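# Move one bottle from the cabinet upright onto the bench

## Task

Remove a single bottle from the cabinet and leave it standing upright on the bench, while the remaining two bottles stay inside the cabinet.

## Robot and tools

Robot: two UR-type arms, left_arm and right_arm, each with a Robotiq 140 mm two-finger gripper whose fingers cannot fold. Each arm sits on its own carriage on one shared floor track running along y at x = 0. left_rail is always the carriage on the +y side and carries left_arm; right_rail carries right_arm. Image left/right does not follow these names.

Frame: one scene frame fixed to the table. z = 0 is the table top, +z is up, +x is the direction the arms face, +y is to their left, and y = 0 is the track's middle. The table edge is at x = 0.17 m. An arm base is at x = 0, y = its carriage position_m, z = 0.04 m. end_effector_position (metres) is the point between the closed finger pads; fingertips extend about 33 mm past it at small openings and about 9 mm when fully open. Orientation is end_effector_quat_wxyz. Gripper fingers point along its +z and close along its y. Reported poses can be a few cm off.

execute_actions(actions, cameras): actions is a list with one action, or empty to just report state and images. An action can hold rows, steps, until, and left_rail / right_rail commands. rows: up to 15 rows, each used for one control step (1/30 s). Each row is a single list of 18 numbers in [-1, 1] covering both arms: left_arm's six joint offsets (shoulder pan, shoulder lift, elbow, wrist 1, wrist 2, wrist 3), then its gripper position, force_limit, speed; then the same nine for right_arm. Joint numbers are offsets, not poses: they count from the Joint targets shown when the action begins (not from the previous row), scaled so 1.0 = 1.481 rad for pan and lift and 2.222 rad for elbow and the three wrists. Sending the same offset in a later call moves further. Joint ranges: elbow -3.142 to 3.142 rad, all others -6.283 to 6.283; asking more than 0.010 rad beyond gets the call refused. Gripper numbers are absolute commands: position +1 = fully open (140 mm), about -0.8 = pads touching, -1 = close until blocked; force_limit -1..+1 (about 14 N up to 58 N per pad at slow close); speed -1..+1 (about 30 to 250 mm/s). Both start at +1. Zeros are real commands, so to leave a gripper unchanged resend its previous three numbers. steps: 1 to 450 (default 15), at least the row count; after the last row the arm keeps heading to that row's target. until: stops the action early on rail fields, e.g. {"left_rail": {"position_status": ["!=", "moving"]}}, or {"all": {"status": "ended"}} / {"any": {"status": "ended"}}; numbers need a comparison (=, !=, <, <=, >, >=).

Rails: {"left_rail": {"position_m": x}} sets an absolute goal along y in metres (left_rail -0.8 to 1.5, right_rail -1.5 to 0.8); speed_m_s 0.01 to 1; acceleration_factor 0.1 to 1; {"stop": true} brakes. Keep carriages at least 0.78 m apart. After sending a goal, run an action with until on position_status and let it arrive before aiming the gripper. An arm is carried along rigidly while its carriage drives.

move(target, speed, blend, stop_force, zero, blocking, cameras): plans smooth joint paths. target is one 18-number row or a list of up to 15 rows, same layout and scaling as above; every row's joint offsets count from the same starting Joint targets. speed: rad/s of the joint with farthest to go, 0.01 to 3.14, default 0.5 (single value or one per target). blend: corner rounding in rad for lists. stop_force: 4 to 120 N, ends an arm's path on contact; use a slow speed with it and omit it when backing away from a contact. zero (default true) re-zeroes force before the move. blocking=false returns early; then call wait or stop before new rows or moves. The result adds a move: line (done, off_target, moving, held, fault).

wait(seconds 0 to 10) lets time pass. stop() brakes a running move. zoom_image(camera, region [x0, y0, x1, y1] in pixels, at most 504 wide and tall) enlarges the latest image of cam_high, cam_front, cam_side, cam_left_wrist or cam_right_wrist (each 896x504). zero_wrist_force(arm) tares the wrist sensor. read_manual gives licence texts. finished_scene(scene) ends the scene for good; only call it once the bottle stands on the bench on its own and the robot is clear.

Results: Joint positions and Joint targets have one block per arm: rail in m, then six joints in rad; Joint velocities similarly (may read within noise). Joint torques include gravity. Wrist force/torque are in the gripper's own axes. object_status: 0 moving, 1 blocked while opening, 2 blocked while closing (grip achieved), 3 reached command or pads met (maybe empty). position_measured is in counts: 3 open, about 139 = 60 mm, 230 pads touching. Rail position_status: moving, done, contact_stop, time_out, stopped, stopped_with_arm, stopped_for_other_arm, stopped_for_other_carriage; position_answer taken or not_taken. Lines like joint command not followed or joint sent to its limit mean a check altered the command. Motor temperatures and MOTOR HOT warn of heating.

Avoid: contact torque over the limits (303 N m shoulders, 138 elbow, 49.6 wrists) or about 150 N external force, which freezes the arm for 10 s; any touch between the two arms or carriages; driving targets past a firm contact; fast impacts; releasing a bottle that is still moving; anything falling, or being set down off the table, including on the track or the metal strip. Long stretched-out holds heat motors, and at 85 °C the arm locks. Re-grip instead of twisting a held bottle hard or holding it far off centre.

Each tool is called after ">>>" as name(argument=value, ...) on one line, values as JSON.

## Session

>>> execute_actions(actions=[], cameras=["all"])

Scene clock: 0.00 s.
left_arm: end_effector_position=(+0.3563, +1.1035, +0.5790) position_measured=3 object_status=3 end_effector_quat_wxyz=(+0.000, +0.000, +1.000, +0.000) | right_arm: end_effector_position=(+0.3563, -0.9764, +0.5790) position_measured=3 object_status=3 end_effector_quat_wxyz=(+0.000, +0.000, +1.000, +0.000)
Joint positions: left_arm=[1.025 -0.281 -2.157 1.821 -1.235 -1.571 -0.28] | right_arm=[-1.055 -0.28 -2.157 1.821 -1.235 -1.571 -0.281]
Joint velocities: within noise
Joint torques (N m): no reading
Motor temperatures (°C): left_arm=[34 35 42 43 45 49] | right_arm=[43 39 44 44 43 40]
Wrist force (N): no reading
Wrist torque (N m): no reading
Wrist force, peak (N): no reading
Joint targets: left_arm=[1.025 -0.281 -2.157 1.821 -1.235 -1.571 -0.280] | right_arm=[-1.055 -0.280 -2.157 1.821 -1.235 -1.571 -0.281]
Tool commands: left_gripper/position=+1.0 left_gripper/force_limit=+1.0 left_gripper/speed=+1.0 right_gripper/position=+1.0 right_gripper/force_limit=+1.0 right_gripper/speed=+1.0
left_rail: position_m=1.025 position_status=done
right_rail: position_m=-1.055 position_status=done

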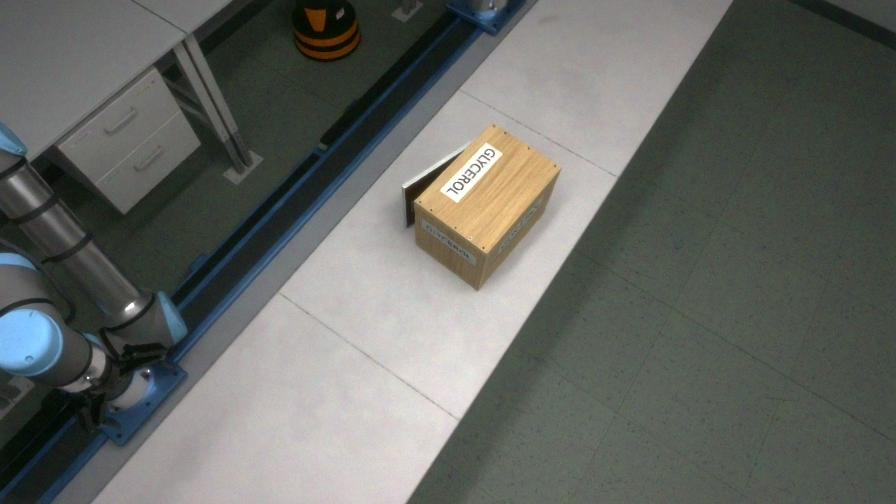

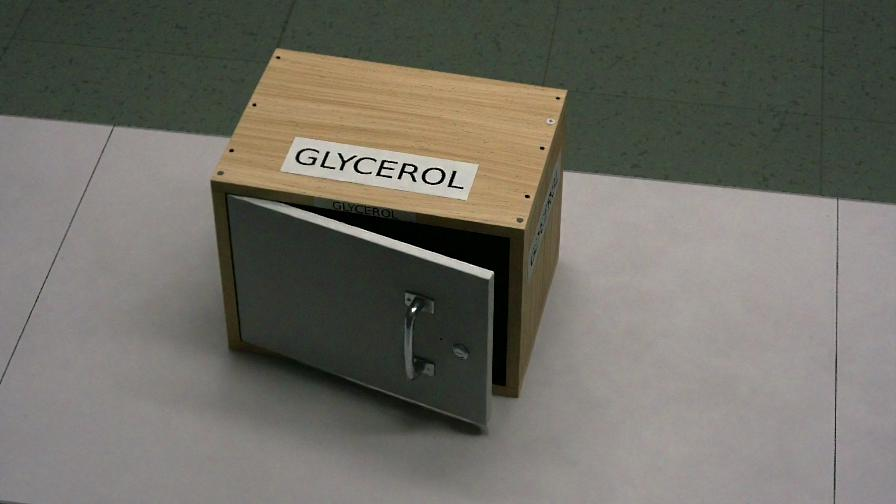

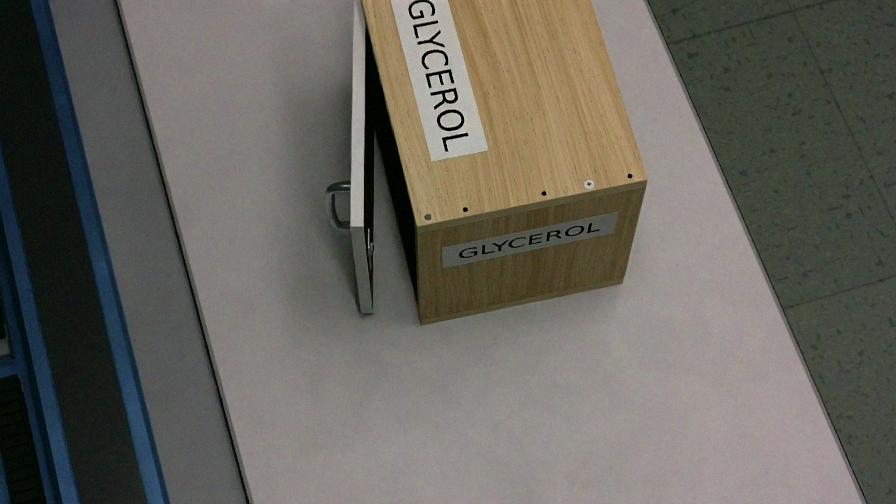

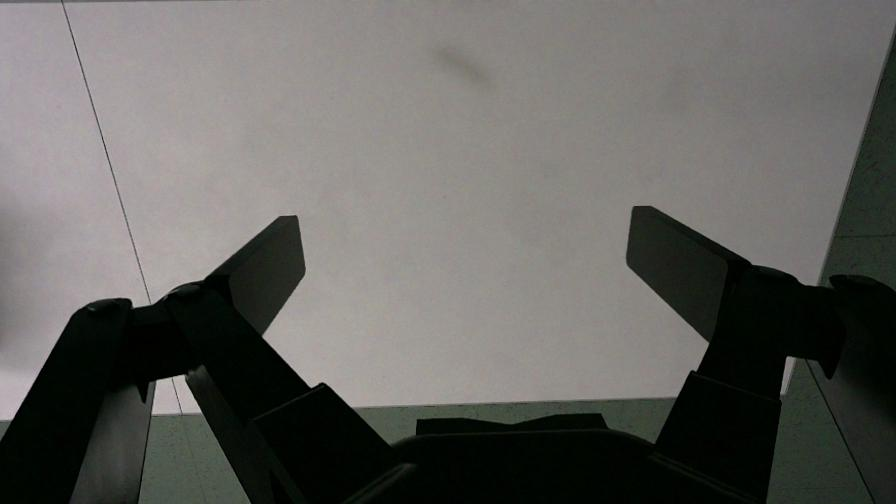

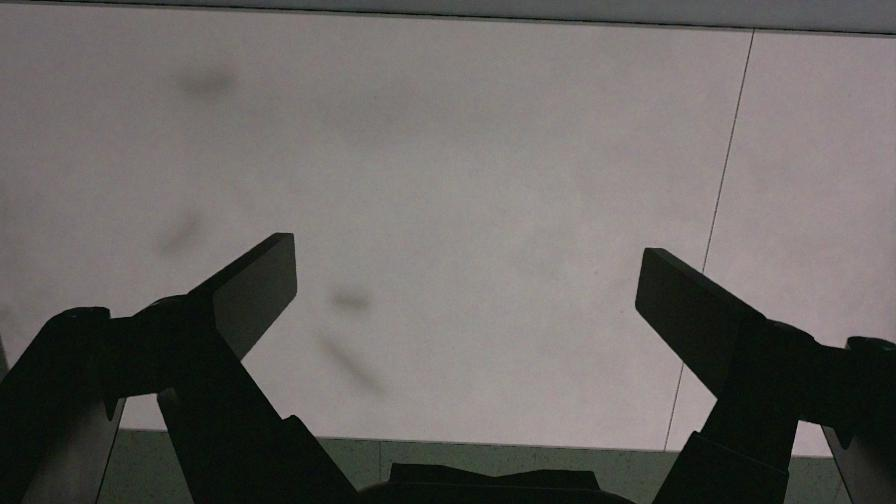

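>>> zoom_image(camera="cam_front", region=[200, 160, 580, 450])

>>> zoom_image(camera="cam_side", region=[300, 0, 680, 340])

>>> zoom_image(camera="cam_high", region=[380, 100, 600, 310])

Scaled by 1.326 from the camera's 896x504 image, which has a finer 1280x720 frame.

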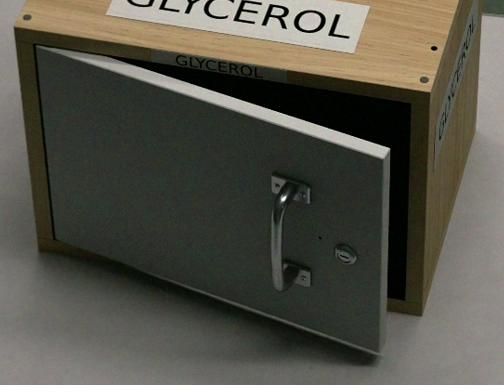

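Scaled by 1.326 from the camera's 896x504 image, which has a finer 1280x720 frame.

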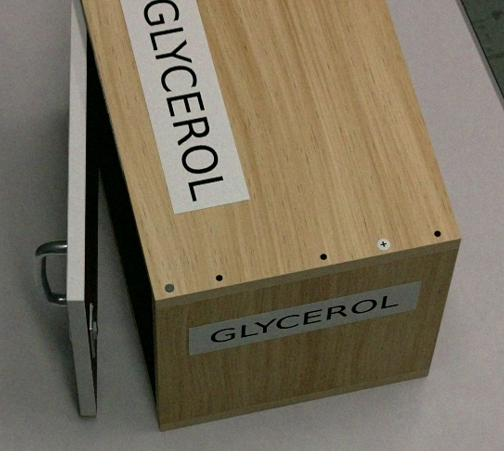

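Scaled by 2.291 from the camera's 896x504 image, which has a finer 1280x720 frame.

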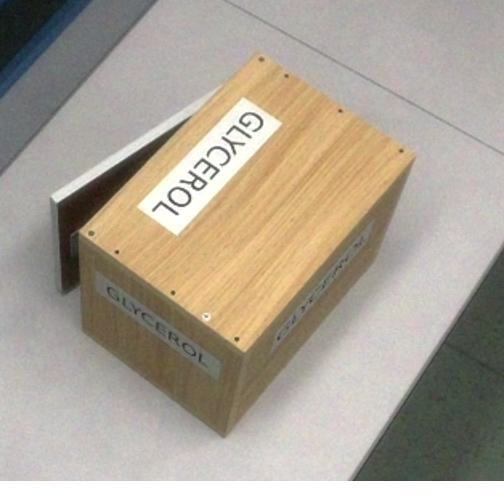

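>>> execute_actions(actions=[{"right_rail": {"position_m": -0.55, "speed_m_s": 0.5, "acceleration_factor": 0.6}, "steps": 150, "until": {"right_rail": {"position_status": ["!=", "moving"]}}}])

Scene clock: 7.27 s.
left_arm: end_effector_position=(+0.3563, +1.1035, +0.5790) position_measured=3 object_status=3 end_effector_quat_wxyz=(+0.000, +0.000, +1.000, +0.000) | right_arm: end_effector_position=(+0.3563, -0.4714, +0.5790) position_measured=3 object_status=3 end_effector_quat_wxyz=(+0.000, +0.000, +1.000, +0.000)
Joint positions: left_arm=[1.025 -0.281 -2.157 1.821 -1.235 -1.571 -0.281] | right_arm=[-0.55 -0.28 -2.157 1.821 -1.235 -1.571 -0.28]
Joint torques (N m): left_arm=[0.44 1.38 -47.79 -4.86 0.14 -0.07] | right_arm=[3.56 0.33 -46.89 -5.3 -0.18 0.12]
Wrist force (N): left_arm=[0.0 -0.6 -0.4] | right_arm=[0.3 0.0 -0.3]
Wrist torque (N m): left_arm=[-0.12 0.00 0.00] | right_arm=[0.00 -0.08 0.00]
Wrist force, peak (N): left_arm=[0.1 0.0 -0.9] | right_arm=[0.2 1.2 -0.3]
Joint targets: left_arm=[1.025 -0.281 -2.157 1.821 -1.235 -1.571 -0.280] | right_arm=[-0.550 -0.280 -2.157 1.821 -1.235 -1.571 -0.281]
Tool commands: left_gripper/position=+1.0 left_gripper/force_limit=+1.0 left_gripper/speed=+1.0 right_gripper/position=+1.0 right_gripper/force_limit=+1.0 right_gripper/speed=+1.0
left_rail: position_m=1.025 position_status=done
right_rail: position_m=-0.550 speed_m_s=0.50 position_status=done

>>> move(target=[0,0,0,0,0,0,1,1,1,0.5186,0.2627,0.0243,-0.1994,0,0.3461,-0.8,-1,-0.5], speed=0.6, cameras=["cam_front","cam_side","cam_right_wrist"])

Scene clock: 10.57 s.
left_arm: end_effector_position=(+0.3563, +1.1035, +0.5790) position_measured=3 object_status=3 end_effector_quat_wxyz=(+0.000, +0.000, +1.000, +0.000) | right_arm: end_effector_position=(+0.4205, -0.1300, +0.4199) position_measured=229 object_status=3 end_effector_quat_wxyz=(+0.000, +0.000, +1.000, +0.000)
Joint positions: left_arm=[1.025 -0.281 -2.157 1.821 -1.235 -1.571 -0.281] | right_arm=[-0.55 0.487 -1.768 1.875 -1.678 -1.571 0.488]
Joint torques (N m): left_arm=[0.14 1.41 -47.22 -4.81 0.35 0.17] | right_arm=[22.6 -19.42 -41.52 -8.46 -0.11 4.27]
Wrist force (N): left_arm=[-0.1 -0.1 0.5] | right_arm=[0.2 0.9 -0.3]
Wrist torque (N m): left_arm=[-0.02 0.02 0.00] | right_arm=[0.21 -0.11 0.00]
Wrist force, peak (N): left_arm=[0.5 -0.4 0.4] | right_arm=[0.6 3.3 1.2]
Joint targets: left_arm=[1.025 -0.281 -2.157 1.821 -1.235 -1.571 -0.280] | right_arm=[-0.550 0.488 -1.768 1.875 -1.678 -1.571 0.489]
left_rail: position_m=1.025 position_status=done
right_rail: position_m=-0.550 speed_m_s=0.50 position_status=done
move: done
camera_calibration:
cam_right_wrist: T_world_to_cam=[[-0.0401255, 0.999114, -0.012679, 0.156544], [0.954046, 0.0420806, 0.296691, -0.509166], [0.296962, -0.000191454, -0.954889, 0.455373], [0, 0, 0, 1]] pos_world=[0.356821, -0.134892, 0.587881]
Images, in order (width x height): cam_front 896x504, cam_side 896x504, cam_right_wrist 896x504.

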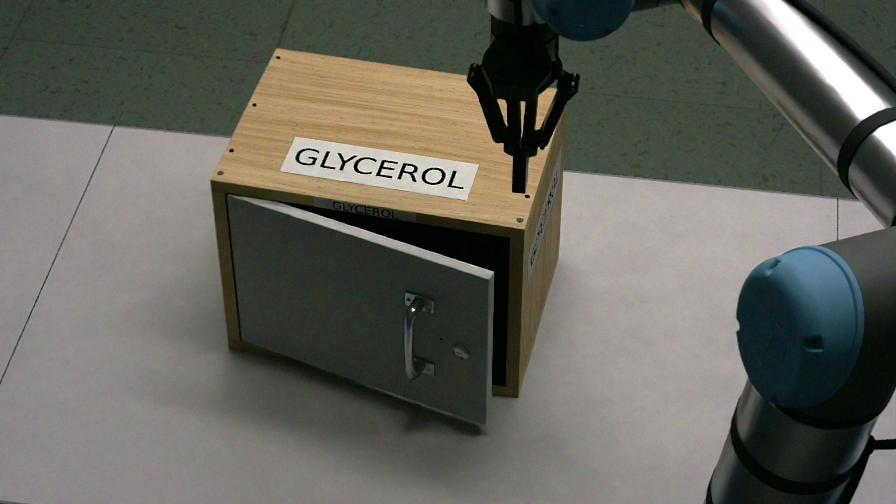

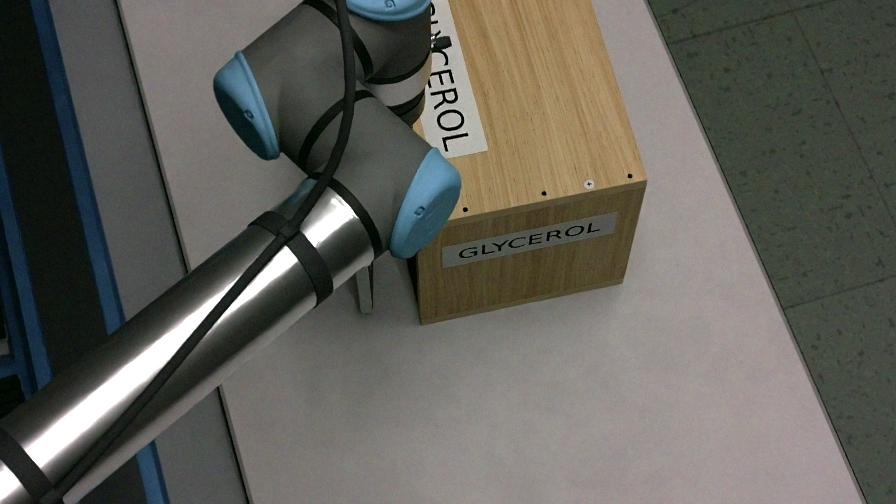

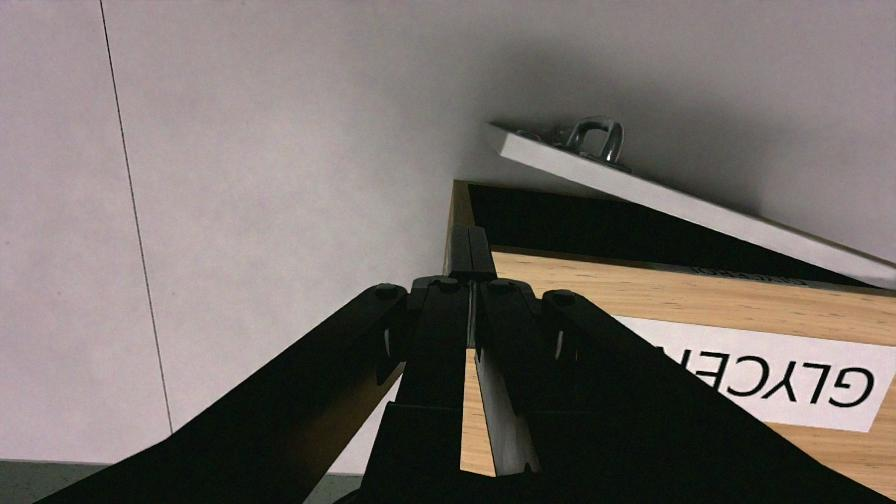

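>>> move(target=[[0,0,0,0,0,0,1,1,1,0.0400,0.0340,-0.0186,-0.0040,0,0.0262,-0.8,-1,-0.5],[0,0,0,0,0,0,1,1,1,0.0400,0.0549,0.0419,-0.0784,0,0.0262,-0.8,-1,-0.5],[0,0,0,0,0,0,1,1,1,0.0400,0.0919,0.0914,-0.1526,0,0.0262,-0.8,-1,-0.5]], speed=0.2, blend=0.02, stop_force=15, cameras=["cam_front","cam_high","cam_right_wrist"])

Scene clock: 14.57 s.
left_arm: end_effector_position=(+0.3563, +1.1035, +0.5790) position_measured=3 object_status=3 end_effector_quat_wxyz=(+0.000, +0.000, +1.000, +0.000) | right_arm: end_effector_position=(+0.4203, -0.0902, +0.2449) position_measured=229 object_status=3 end_effector_quat_wxyz=(+0.000, +0.000, +1.000, +0.000)
Joint positions: left_arm=[1.025 -0.281 -2.157 1.821 -1.235 -1.571 -0.281] | right_arm=[-0.55 0.547 -1.632 2.078 -2.017 -1.571 0.547]
Joint torques (N m): left_arm=[1.89 1.91 -48.04 -4.49 0.49 0.15] | right_arm=[20.86 -29.81 -37.15 -8.27 -0.31 4.09]
Wrist force (N): left_arm=[0.0 0.1 0.0] | right_arm=[-0.1 0.7 -0.8]
Wrist torque (N m): left_arm=[0.04 0.00 0.00] | right_arm=[0.21 0.00 0.01]
Wrist force, peak (N): left_arm=[-0.5 -0.4 0.6] | right_arm=[0.2 1.6 -1.5]
Joint targets: left_arm=[1.025 -0.281 -2.157 1.821 -1.235 -1.571 -0.280] | right_arm=[-0.550 0.547 -1.632 2.078 -2.017 -1.571 0.547]
left_rail: position_m=1.025 position_status=done
right_rail: position_m=-0.550 speed_m_s=0.50 position_status=done
move: done
camera_calibration:
cam_right_wrist: T_world_to_cam=[[-0.041141, 0.999072, -0.0127776, 0.114952], [0.95404, 0.0430796, 0.296567, -0.458578], [0.296842, 0.0000107213, -0.954927, 0.288413], [0, 0, 0, 1]] pos_world=[0.356618, -0.0950933, 0.412881]
Images, in order (width x height): cam_high 896x504, cam_front 896x504, cam_right_wrist 896x504.

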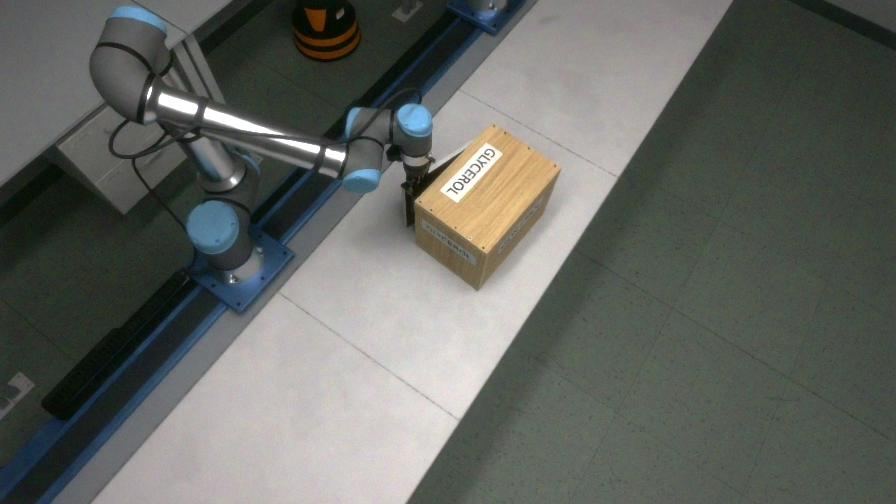

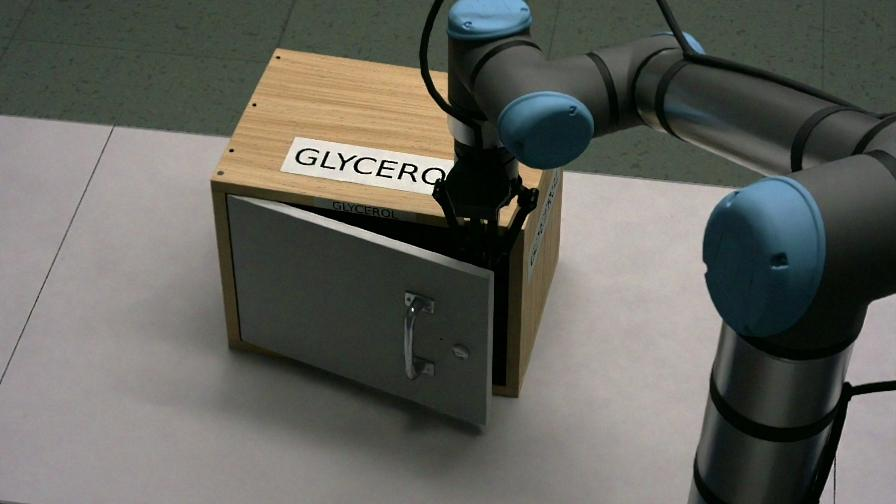

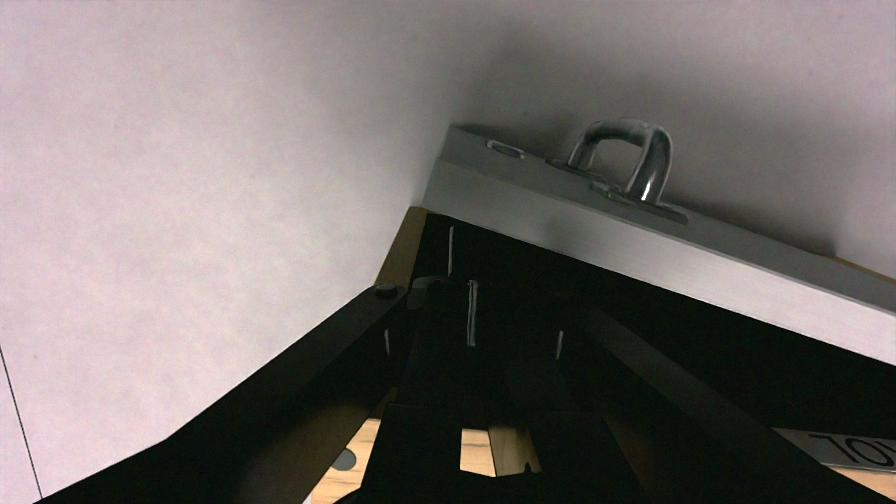

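>>> move(target=[[0,0,0,0,0,0,1,1,1,0.0094,0.0006,-0.0004,0,0,0.1209,-0.8,-1,-0.5],[0,0,0,0,0,0,1,1,1,0.1213,-0.0400,0.0238,0.0029,0,0.3558,-0.8,-1,-0.5],[0,0,0,0,0,0,1,1,1,0.2539,-0.0073,0.0045,0.0004,0,0.6013,-0.8,-1,-0.5],[0,0,0,0,0,0,1,1,1,0.3618,0.0812,-0.0541,0,0,0.8302,-0.8,-1,-0.5]], speed=0.3, blend=0.08, stop_force=30, cameras=["cam_front","cam_high","cam_right_wrist"])

Scene clock: 23.43 s.
left_arm: end_effector_position=(+0.3563, +1.1035, +0.5790) position_measured=3 object_status=3 end_effector_quat_wxyz=(+0.000, +0.000, +1.000, +0.000) | right_arm: end_effector_position=(+0.1611, +0.1250, +0.2449) position_measured=229 object_status=3 end_effector_quat_wxyz=(+0.000, +0.609, +0.794, +0.000)
Joint positions: left_arm=[1.025 -0.281 -2.157 1.821 -1.235 -1.571 -0.281] | right_arm=[-0.55 1.083 -1.511 1.958 -2.017 -1.571 2.391]
Joint torques (N m): left_arm=[5.3 1.25 -48.79 -4.65 0.28 0.27] | right_arm=[21.99 -38.69 -50.46 -8.8 1.34 3.95]
Wrist force (N): left_arm=[-0.3 -0.3 0.2] | right_arm=[-1.3 1.2 -0.2]
Wrist torque (N m): left_arm=[-0.06 0.07 0.00] | right_arm=[0.17 -0.08 -0.01]
Wrist force, peak (N): left_arm=[0.0 -0.8 0.3] | right_arm=[-2.5 -0.4 -0.6]
Joint targets: left_arm=[1.025 -0.281 -2.157 1.821 -1.235 -1.571 -0.280] | right_arm=[-0.550 1.083 -1.511 1.958 -2.017 -1.571 2.391]
left_rail: position_m=1.025 position_status=done
right_rail: position_m=-0.550 speed_m_s=0.50 position_status=done
move: done
camera_calibration:
cam_right_wrist: T_world_to_cam=[[0.95429, 0.298608, -0.0128352, -0.183474], [0.288813, -0.910231, 0.296762, 0.00574505], [0.0769324, -0.286903, -0.954865, 0.436648], [0, 0, 0, 1]] pos_world=[0.139836, 0.185292, 0.41288]
Images, in order (width x height): cam_high 896x504, cam_front 896x504, cam_right_wrist 896x504.

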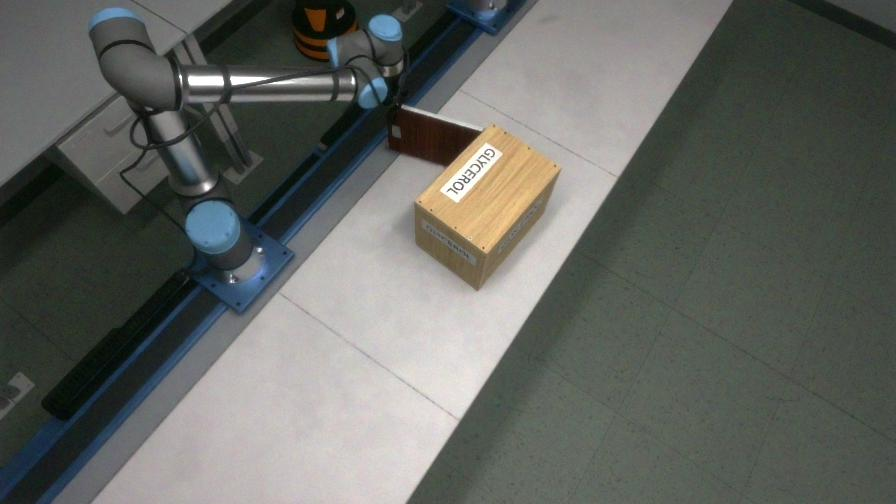

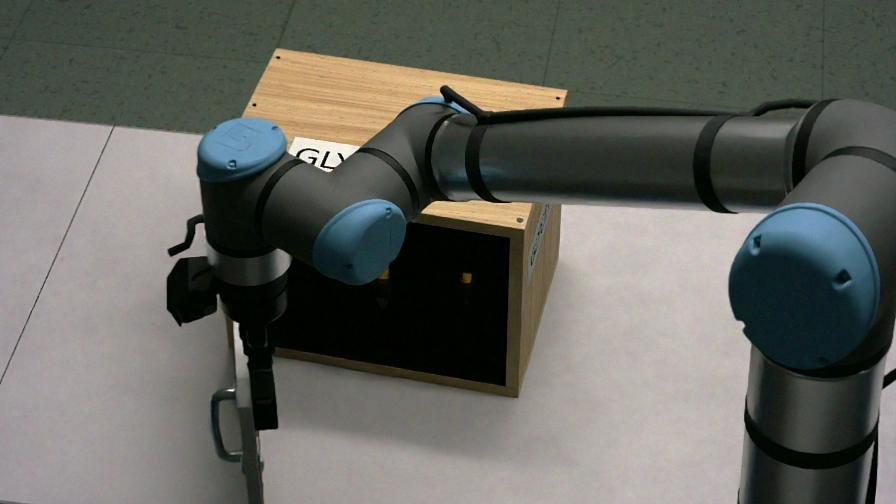

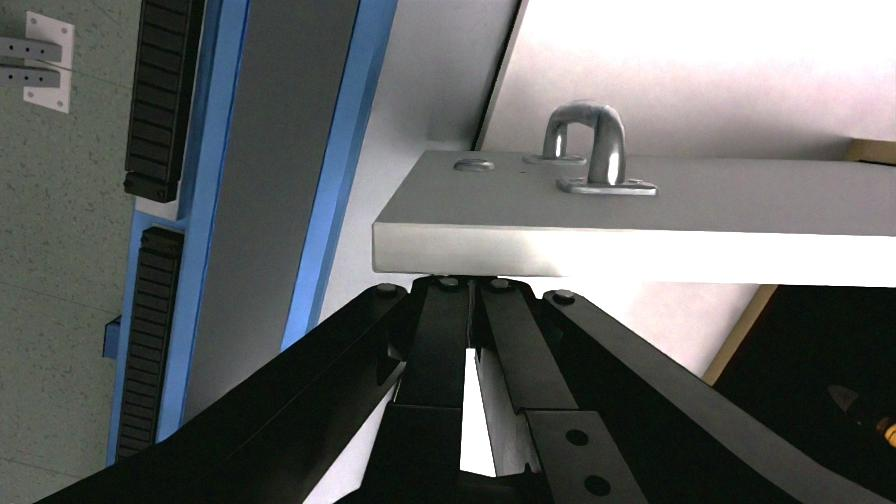

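>>> move(target=[[0,0,0,0,0,0,1,1,1,0.0615,0.1129,-0.0878,0.0126,0,0.1981,-0.8,-1,-0.5],[0,0,0,0,0,0,1,1,1,0.0807,0.2315,-0.1952,0.0409,0,0.3680,-0.8,-1,-0.5]], speed=0.25, blend=0.05, stop_force=20, cameras=["cam_front","cam_high","cam_right_wrist"])

Scene clock: 28.13 s.
left_arm: end_effector_position=(+0.3563, +1.1035, +0.5790) position_measured=3 object_status=3 end_effector_quat_wxyz=(+0.000, +0.000, +1.000, +0.000) | right_arm: end_effector_position=(+0.1600, +0.3482, +0.2448) position_measured=229 object_status=3 end_effector_quat_wxyz=(+0.000, +0.843, +0.538, +0.000)
Joint positions: left_arm=[1.025 -0.281 -2.157 1.821 -1.235 -1.571 -0.281] | right_arm=[-0.55 1.202 -1.168 1.524 -1.926 -1.571 3.209]
Joint torques (N m): left_arm=[1.91 1.6 -47.74 -4.65 0.4 0.53] | right_arm=[20.06 -65.66 -53.14 -2.91 0.85 3.99]
Wrist force (N): left_arm=[-0.2 -0.1 0.2] | right_arm=[-1.4 1.1 -0.5]
Wrist torque (N m): left_arm=[-0.02 0.06 0.00] | right_arm=[0.26 -0.04 0.01]
Wrist force, peak (N): left_arm=[0.3 -0.6 0.5] | right_arm=[-2.6 0.1 -0.4]
Joint targets: left_arm=[1.025 -0.281 -2.157 1.821 -1.235 -1.571 -0.280] | right_arm=[-0.550 1.202 -1.168 1.524 -1.926 -1.571 3.209]
left_rail: position_m=1.025 position_status=done
right_rail: position_m=-0.550 speed_m_s=0.50 position_status=done
move: done
camera_calibration:
cam_right_wrist: T_world_to_cam=[[0.922952, -0.384707, -0.0126593, -0.00621378], [-0.363922, -0.882855, 0.296865, 0.304123], [-0.125382, -0.269385, -0.954836, 0.526942], [0, 0, 0, 1]] pos_world=[0.182481, 0.408056, 0.412781]
Images, in order (width x height): cam_high 896x504, cam_front 896x504, cam_right_wrist 896x504.

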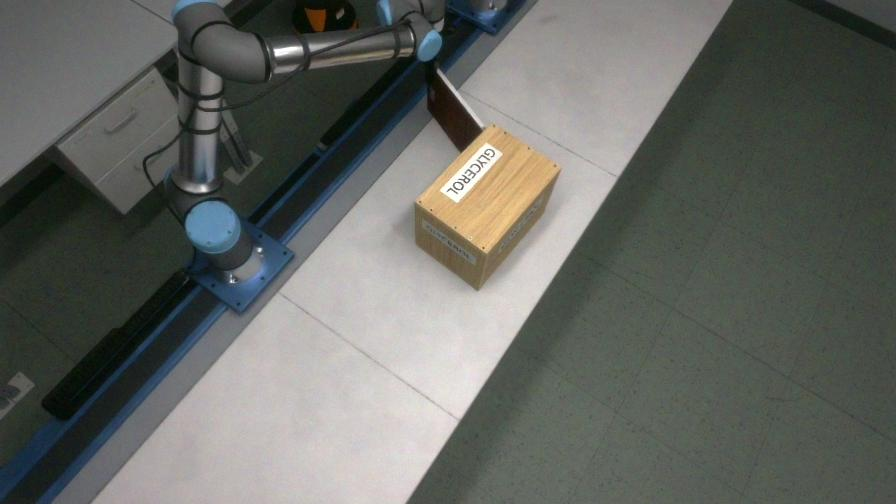

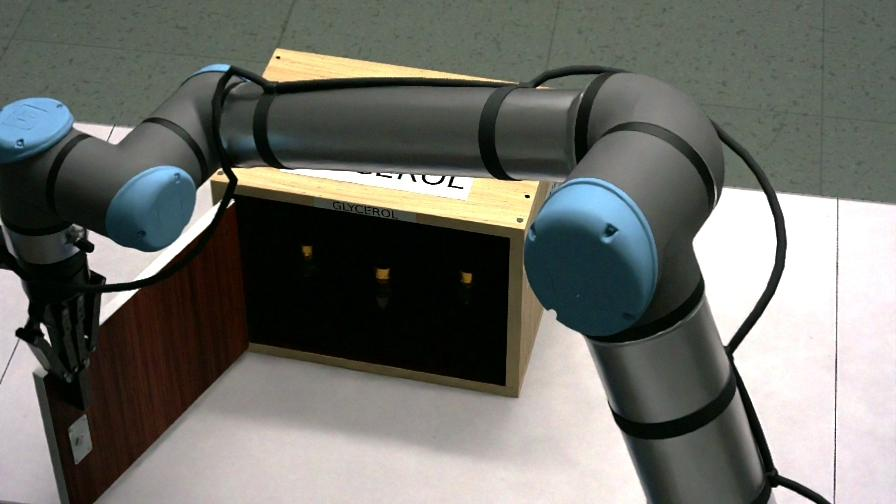

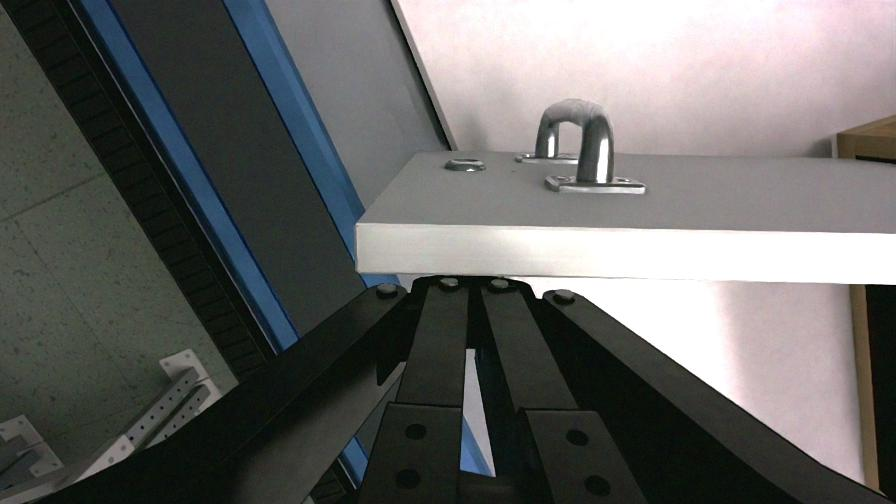

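>>> zoom_image(camera="cam_front", region=[230, 190, 530, 400])

Scaled by 1.680 from the camera's 896x504 image, which has a finer 1280x720 frame.

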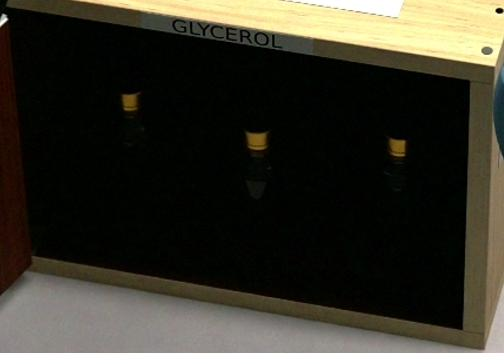

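>>> move(target=[0,0,0,0,0,0,1,1,1,-0.0242,-0.1585,0.0933,0.0123,0,-0.7241,-0.8,-1,-0.5], speed=0.7)

Scene clock: 32.33 s.
left_arm: end_effector_position=(+0.3563, +1.1035, +0.5790) position_measured=3 object_status=3 end_effector_quat_wxyz=(+0.000, +0.000, +1.000, +0.000) | right_arm: end_effector_position=(+0.1400, +0.2201, +0.2999) position_measured=229 object_status=3 end_effector_quat_wxyz=(+0.000, +0.215, +0.977, +0.000)
Joint positions: left_arm=[1.025 -0.281 -2.157 1.821 -1.235 -1.571 -0.281] | right_arm=[-0.55 1.167 -1.403 1.731 -1.899 -1.571 1.6]
Joint torques (N m): left_arm=[1.96 -0.85 -48.45 -4.71 0.54 0.36] | right_arm=[-18.98 -70.58 -38.32 -2.11 0.44 -3.77]
Wrist force (N): left_arm=[0.1 -0.4 -0.4] | right_arm=[0.0 0.5 -0.5]
Wrist torque (N m): left_arm=[-0.10 -0.02 0.01] | right_arm=[0.18 -0.09 0.30]
Wrist force, peak (N): left_arm=[-0.8 -0.5 0.1] | right_arm=[-1.6 1.4 -0.3]
Joint targets: left_arm=[1.025 -0.281 -2.157 1.821 -1.235 -1.571 -0.280] | right_arm=[-0.550 1.167 -1.403 1.731 -1.899 -1.571 1.600]
left_rail: position_m=1.025 position_status=done
right_rail: position_m=-0.550 speed_m_s=0.50 position_status=done
move: done

>>> move(target=[[0,0,0,0,0,0,1,1,1,0.1273,0.1847,0.1434,0.4404,-0.7765,-0.7203,-0.8,-1,-0.5],[0,0,0,0,0,0,1,1,1,0.1273,0.1847,0.1434,0.4404,-0.7765,-0.7203,1,-1,-0.2]], speed=0.7, cameras=["cam_front","cam_high","cam_right_wrist"])

Scene clock: 35.17 s.
left_arm: end_effector_position=(+0.3563, +1.1035, +0.5790) position_measured=3 object_status=3 end_effector_quat_wxyz=(+0.000, +0.000, +1.000, +0.000) | right_arm: end_effector_position=(+0.2930, -0.0299, +0.2449) position_measured=229 object_status=3 end_effector_quat_wxyz=(-0.109, +0.539, -0.546, +0.632)
Joint positions: left_arm=[1.025 -0.281 -2.157 1.821 -1.235 -1.571 -0.281] | right_arm=[-0.55 1.296 -1.215 1.951 -1.227 -2.753 0.503]
Joint torques (N m): left_arm=[2.94 2.18 -48.37 -4.51 0.26 0.61] | right_arm=[-17.59 -74.25 -40.58 -4.04 0.41 4.48]
Wrist force (N): left_arm=[-0.1 0.0 0.4] | right_arm=[-1.6 3.8 -1.3]
Wrist torque (N m): left_arm=[0.01 0.03 0.00] | right_arm=[0.76 0.21 0.12]
Wrist force, peak (N): left_arm=[0.2 -0.7 -0.7] | right_arm=[-1.5 11.5 -0.3]
Joint targets: left_arm=[1.025 -0.281 -2.157 1.821 -1.235 -1.571 -0.280] | right_arm=[-0.550 1.296 -1.215 1.951 -1.227 -2.753 0.503]
Tool commands: left_gripper/position=+1.0 left_gripper/force_limit=+1.0 left_gripper/speed=+1.0 right_gripper/position=-0.8 right_gripper/force_limit=-1.0 right_gripper/speed=-0.5
left_rail: position_m=1.025 position_status=done
right_rail: position_m=-0.550 speed_m_s=0.50 position_status=done
move: held (right_arm; a check stopped the path); path passed 0 of 2 targets; target 2's new numbers were not sent; limits=held; right_arm: the wrist 2 is farthest, 0.543 rad from its target
joint command not followed: on one or more control steps a check withheld the commanded joint targets of the right arm, and it was not sent them on those steps.
cause: the commanded joint targets, or the way to them, would bring two parts of the arm too close to each other (its gripper and another part of the arm, with joints 5 (wrist 1) to 7 (wrist 3) between them, 21 mm apart when it was first held).
camera_calibration:
cam_right_wrist: T_world_to_cam=[[-0.457088, -0.416201, -0.786033, 0.318431], [0.119369, 0.847055, -0.517927, 0.128299], [0.881375, -0.330566, -0.337497, -0.00612869], [0, 0, 0, 1]] pos_world=[0.135637, 0.021829, 0.314678]
Images, in order (width x height): cam_high 896x504, cam_front 896x504, cam_right_wrist 896x504.

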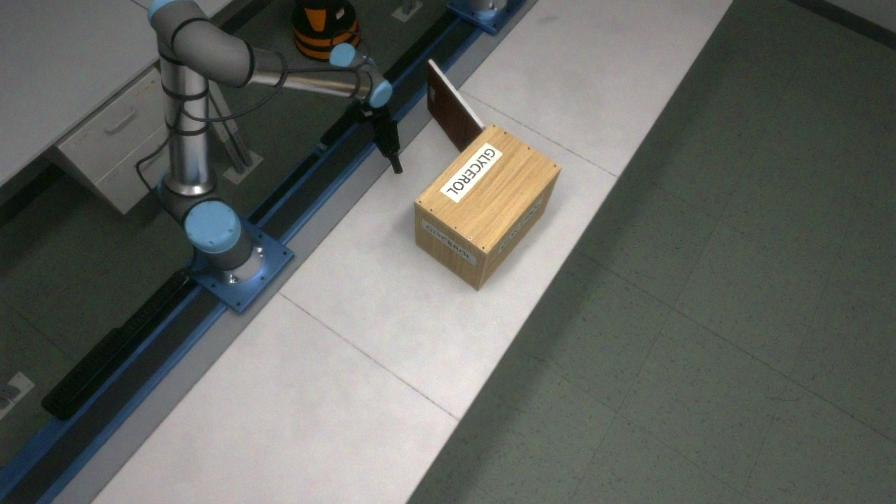

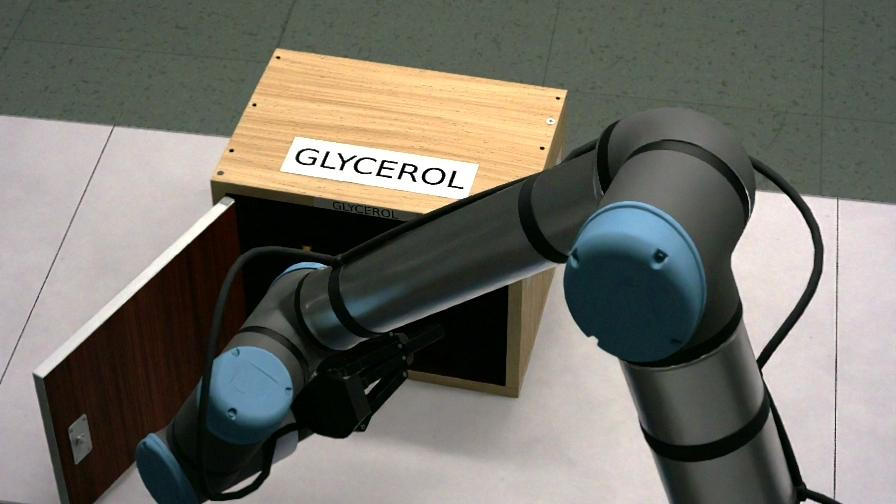

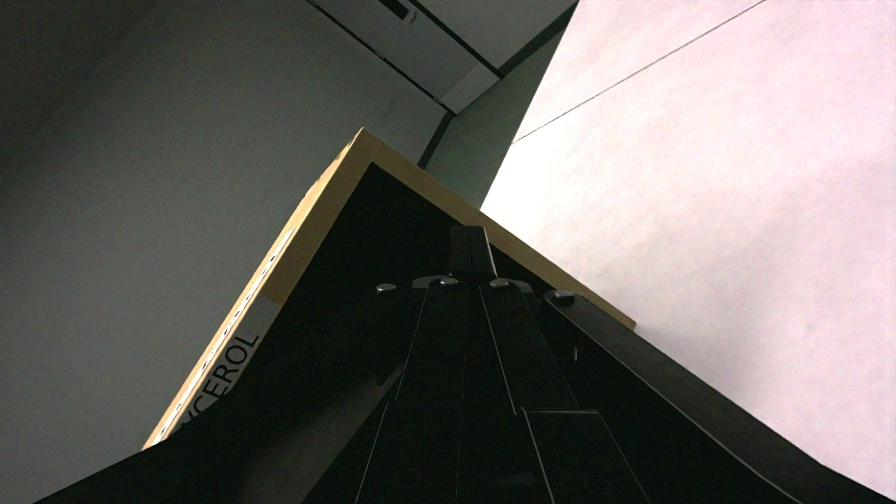

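>>> move(target=[[0,0,0,0,0,0,1,1,1,-0.0874,-0.1272,-0.0988,-0.3024,0.5320,0,-0.8,-1,-0.5],[0,0,0,0,0,0,1,1,1,-0.7400,-0.6361,-0.0585,-0.0036,0.5320,-0.3528,-0.8,-1,-0.5]], speed=0.8, blend=0.1)

Scene clock: 40.40 s.
left_arm: end_effector_position=(+0.3563, +1.1035, +0.5790) position_measured=3 object_status=3 end_effector_quat_wxyz=(+0.000, +0.000, +1.000, +0.000) | right_arm: end_effector_position=(+0.2797, -0.3155, +0.5793) position_measured=229 object_status=3 end_effector_quat_wxyz=(+0.000, -0.238, +0.971, +0.000)
Joint positions: left_arm=[1.025 -0.281 -2.157 1.821 -1.235 -1.571 -0.281] | right_arm=[-0.55 0.2 -2.157 1.821 -1.235 -1.571 -0.28]
Joint torques (N m): left_arm=[3.9 1.93 -48.24 -4.64 0.51 0.69] | right_arm=[-18.76 -11.25 -38.89 -2.61 1.49 -3.87]
Wrist force (N): left_arm=[0.4 -0.4 0.2] | right_arm=[-0.2 -0.1 -0.1]
Wrist torque (N m): left_arm=[-0.08 -0.09 0.00] | right_arm=[-0.02 0.02 0.31]
Wrist force, peak (N): left_arm=[0.1 -0.9 0.2] | right_arm=[-2.0 4.9 -1.1]
Joint targets: left_arm=[1.025 -0.281 -2.157 1.821 -1.235 -1.571 -0.280] | right_arm=[-0.550 0.200 -2.157 1.821 -1.235 -1.571 -0.281]
left_rail: position_m=1.025 position_status=done
right_rail: position_m=-0.550 speed_m_s=0.50 position_status=done
move: done

>>> execute_actions(actions=[{"right_rail": {"position_m": -1.05, "speed_m_s": 0.5, "acceleration_factor": 0.6}, "left_rail": {"position_m": 0.65, "speed_m_s": 0.4, "acceleration_factor": 0.5}, "steps": 200, "until": {"all": {"status": "ended"}}}], cameras=["cam_front", "cam_high"])

>>> zoom_image(camera="cam_front", region=[210, 180, 540, 400])

Scene clock: 42.93 s.
left_arm: end_effector_position=(+0.3563, +0.7286, +0.5790) position_measured=3 object_status=3 end_effector_quat_wxyz=(+0.000, +0.000, +1.000, +0.000) | right_arm: end_effector_position=(+0.2796, -0.8156, +0.5794) position_measured=229 object_status=3 end_effector_quat_wxyz=(+0.000, -0.238, +0.971, +0.000)
Joint positions: left_arm=[0.65 -0.281 -2.157 1.821 -1.235 -1.571 -0.28] | right_arm=[-1.05 0.2 -2.157 1.821 -1.235 -1.571 -0.281]
Joint torques (N m): left_arm=[4.82 1.35 -49.23 -4.55 0.26 0.68] | right_arm=[-16.11 -6.43 -46.56 -3.16 -0.43 -3.63]
Wrist force (N): left_arm=[-0.2 -0.4 -0.4] | right_arm=[0.2 0.0 -0.3]
Wrist torque (N m): left_arm=[-0.10 0.05 0.00] | right_arm=[0.01 -0.06 0.30]
Wrist force, peak (N): left_arm=[0.4 -1.4 0.1] | right_arm=[-0.5 1.1 -0.3]
Joint targets: left_arm=[0.650 -0.281 -2.157 1.821 -1.235 -1.571 -0.280] | right_arm=[-1.050 0.200 -2.157 1.821 -1.235 -1.571 -0.281]
Tool commands: left_gripper/position=+1.0 left_gripper/force_limit=+1.0 left_gripper/speed=+1.0 right_gripper/position=-0.8 right_gripper/force_limit=-1.0 right_gripper/speed=-0.5
left_rail: position_m=0.650 speed_m_s=0.40 position_status=done
right_rail: position_m=-1.050 speed_m_s=0.50 position_status=done
Images, in order (width x height): cam_high 896x504, cam_front 896x504.

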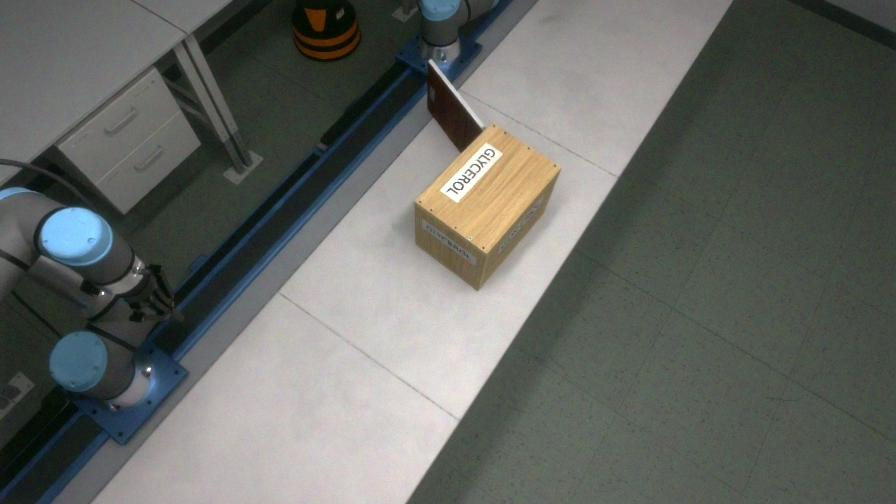

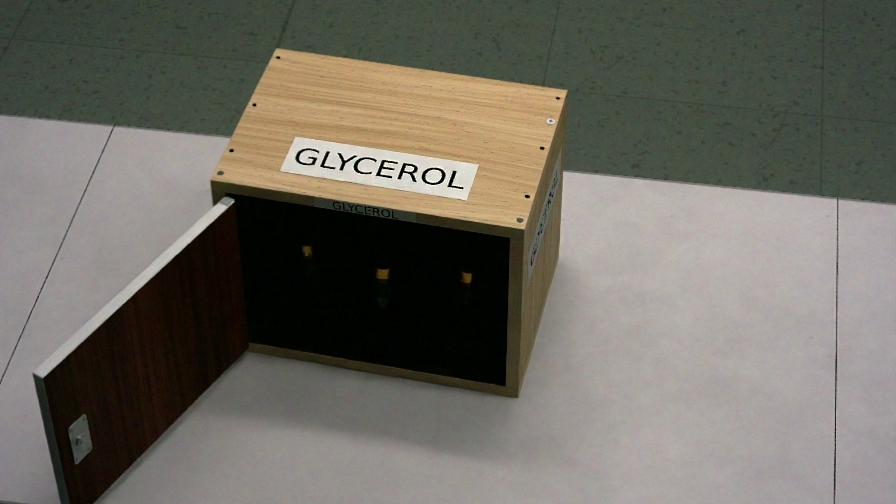

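Scaled by 1.527 from the camera's 896x504 image, which has a finer 1280x720 frame.

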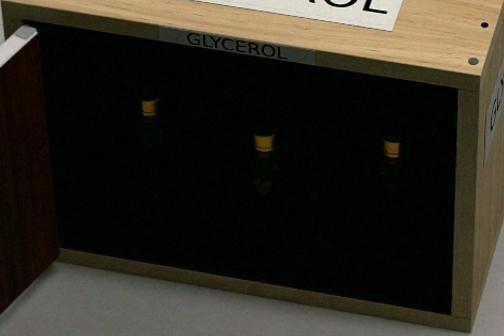

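>>> move(target=[-0.9986,0.4180,0.0446,0.3838,0.6435,0.1260,1,1,1,0,0,0,0,0,0,-0.8,-1,-0.5], speed=0.8, cameras=["cam_front", "cam_left_wrist"])

Scene clock: 46.50 s.
left_arm: end_effector_position=(+0.4080, +0.0604, +0.5000) position_measured=3 object_status=3 end_effector_quat_wxyz=(+0.017, +0.707, -0.016, +0.707) | right_arm: end_effector_position=(+0.2796, -0.8156, +0.5794) position_measured=229 object_status=3 end_effector_quat_wxyz=(+0.000, -0.238, +0.971, +0.000)
Joint positions: left_arm=[0.65 -1.759 -1.538 1.92 -0.382 -0.141 -0.001] | right_arm=[-1.05 0.2 -2.157 1.821 -1.235 -1.571 -0.281]
Joint torques (N m): left_arm=[-8.62 -33.14 -30.14 4.31 1.83 3.12] | right_arm=[-9.12 6.17 -51.49 -4.17 -1.1 -3.83]
Wrist force (N): left_arm=[1.6 1.8 1.3] | right_arm=[0.0 0.1 0.0]
Wrist torque (N m): left_arm=[0.45 0.09 -0.13] | right_arm=[0.03 -0.02 0.31]
Wrist force, peak (N): left_arm=[-0.4 5.2 -1.8] | right_arm=[0.1 0.4 -0.3]
Joint targets: left_arm=[0.650 -1.760 -1.538 1.920 -0.382 -0.141 -0.001] | right_arm=[-1.050 0.200 -2.157 1.821 -1.235 -1.571 -0.281]
left_rail: position_m=0.650 speed_m_s=0.40 position_status=done
right_rail: position_m=-1.050 speed_m_s=0.50 position_status=done
move: done
camera_calibration:
cam_left_wrist: T_world_to_cam=[[-0.075042, -0.997066, -0.0151113, 0.0999415], [-0.352694, 0.0407131, -0.934853, 0.608637], [0.932725, -0.0648235, -0.354714, -0.016168], [0, 0, 0, 1]] pos_world=[0.237243, 0.0738207, 0.564761]
Images, in order (width x height): cam_front 896x504, cam_left_wrist 896x504.

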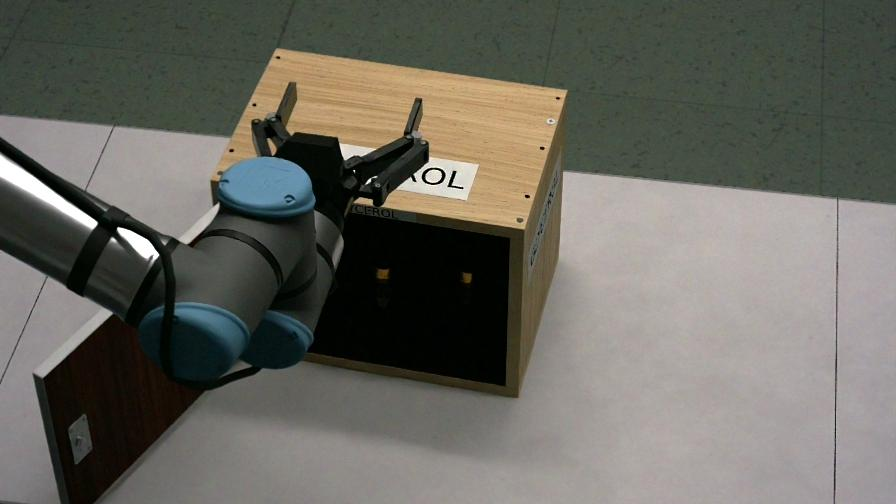

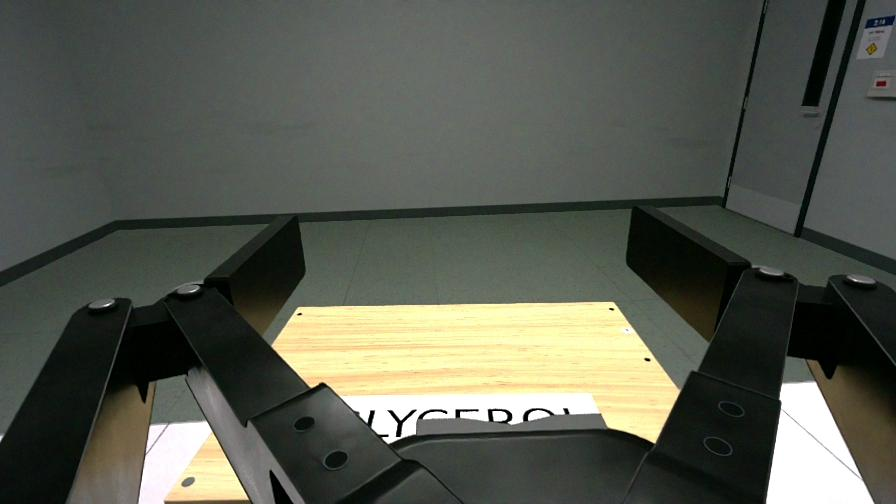

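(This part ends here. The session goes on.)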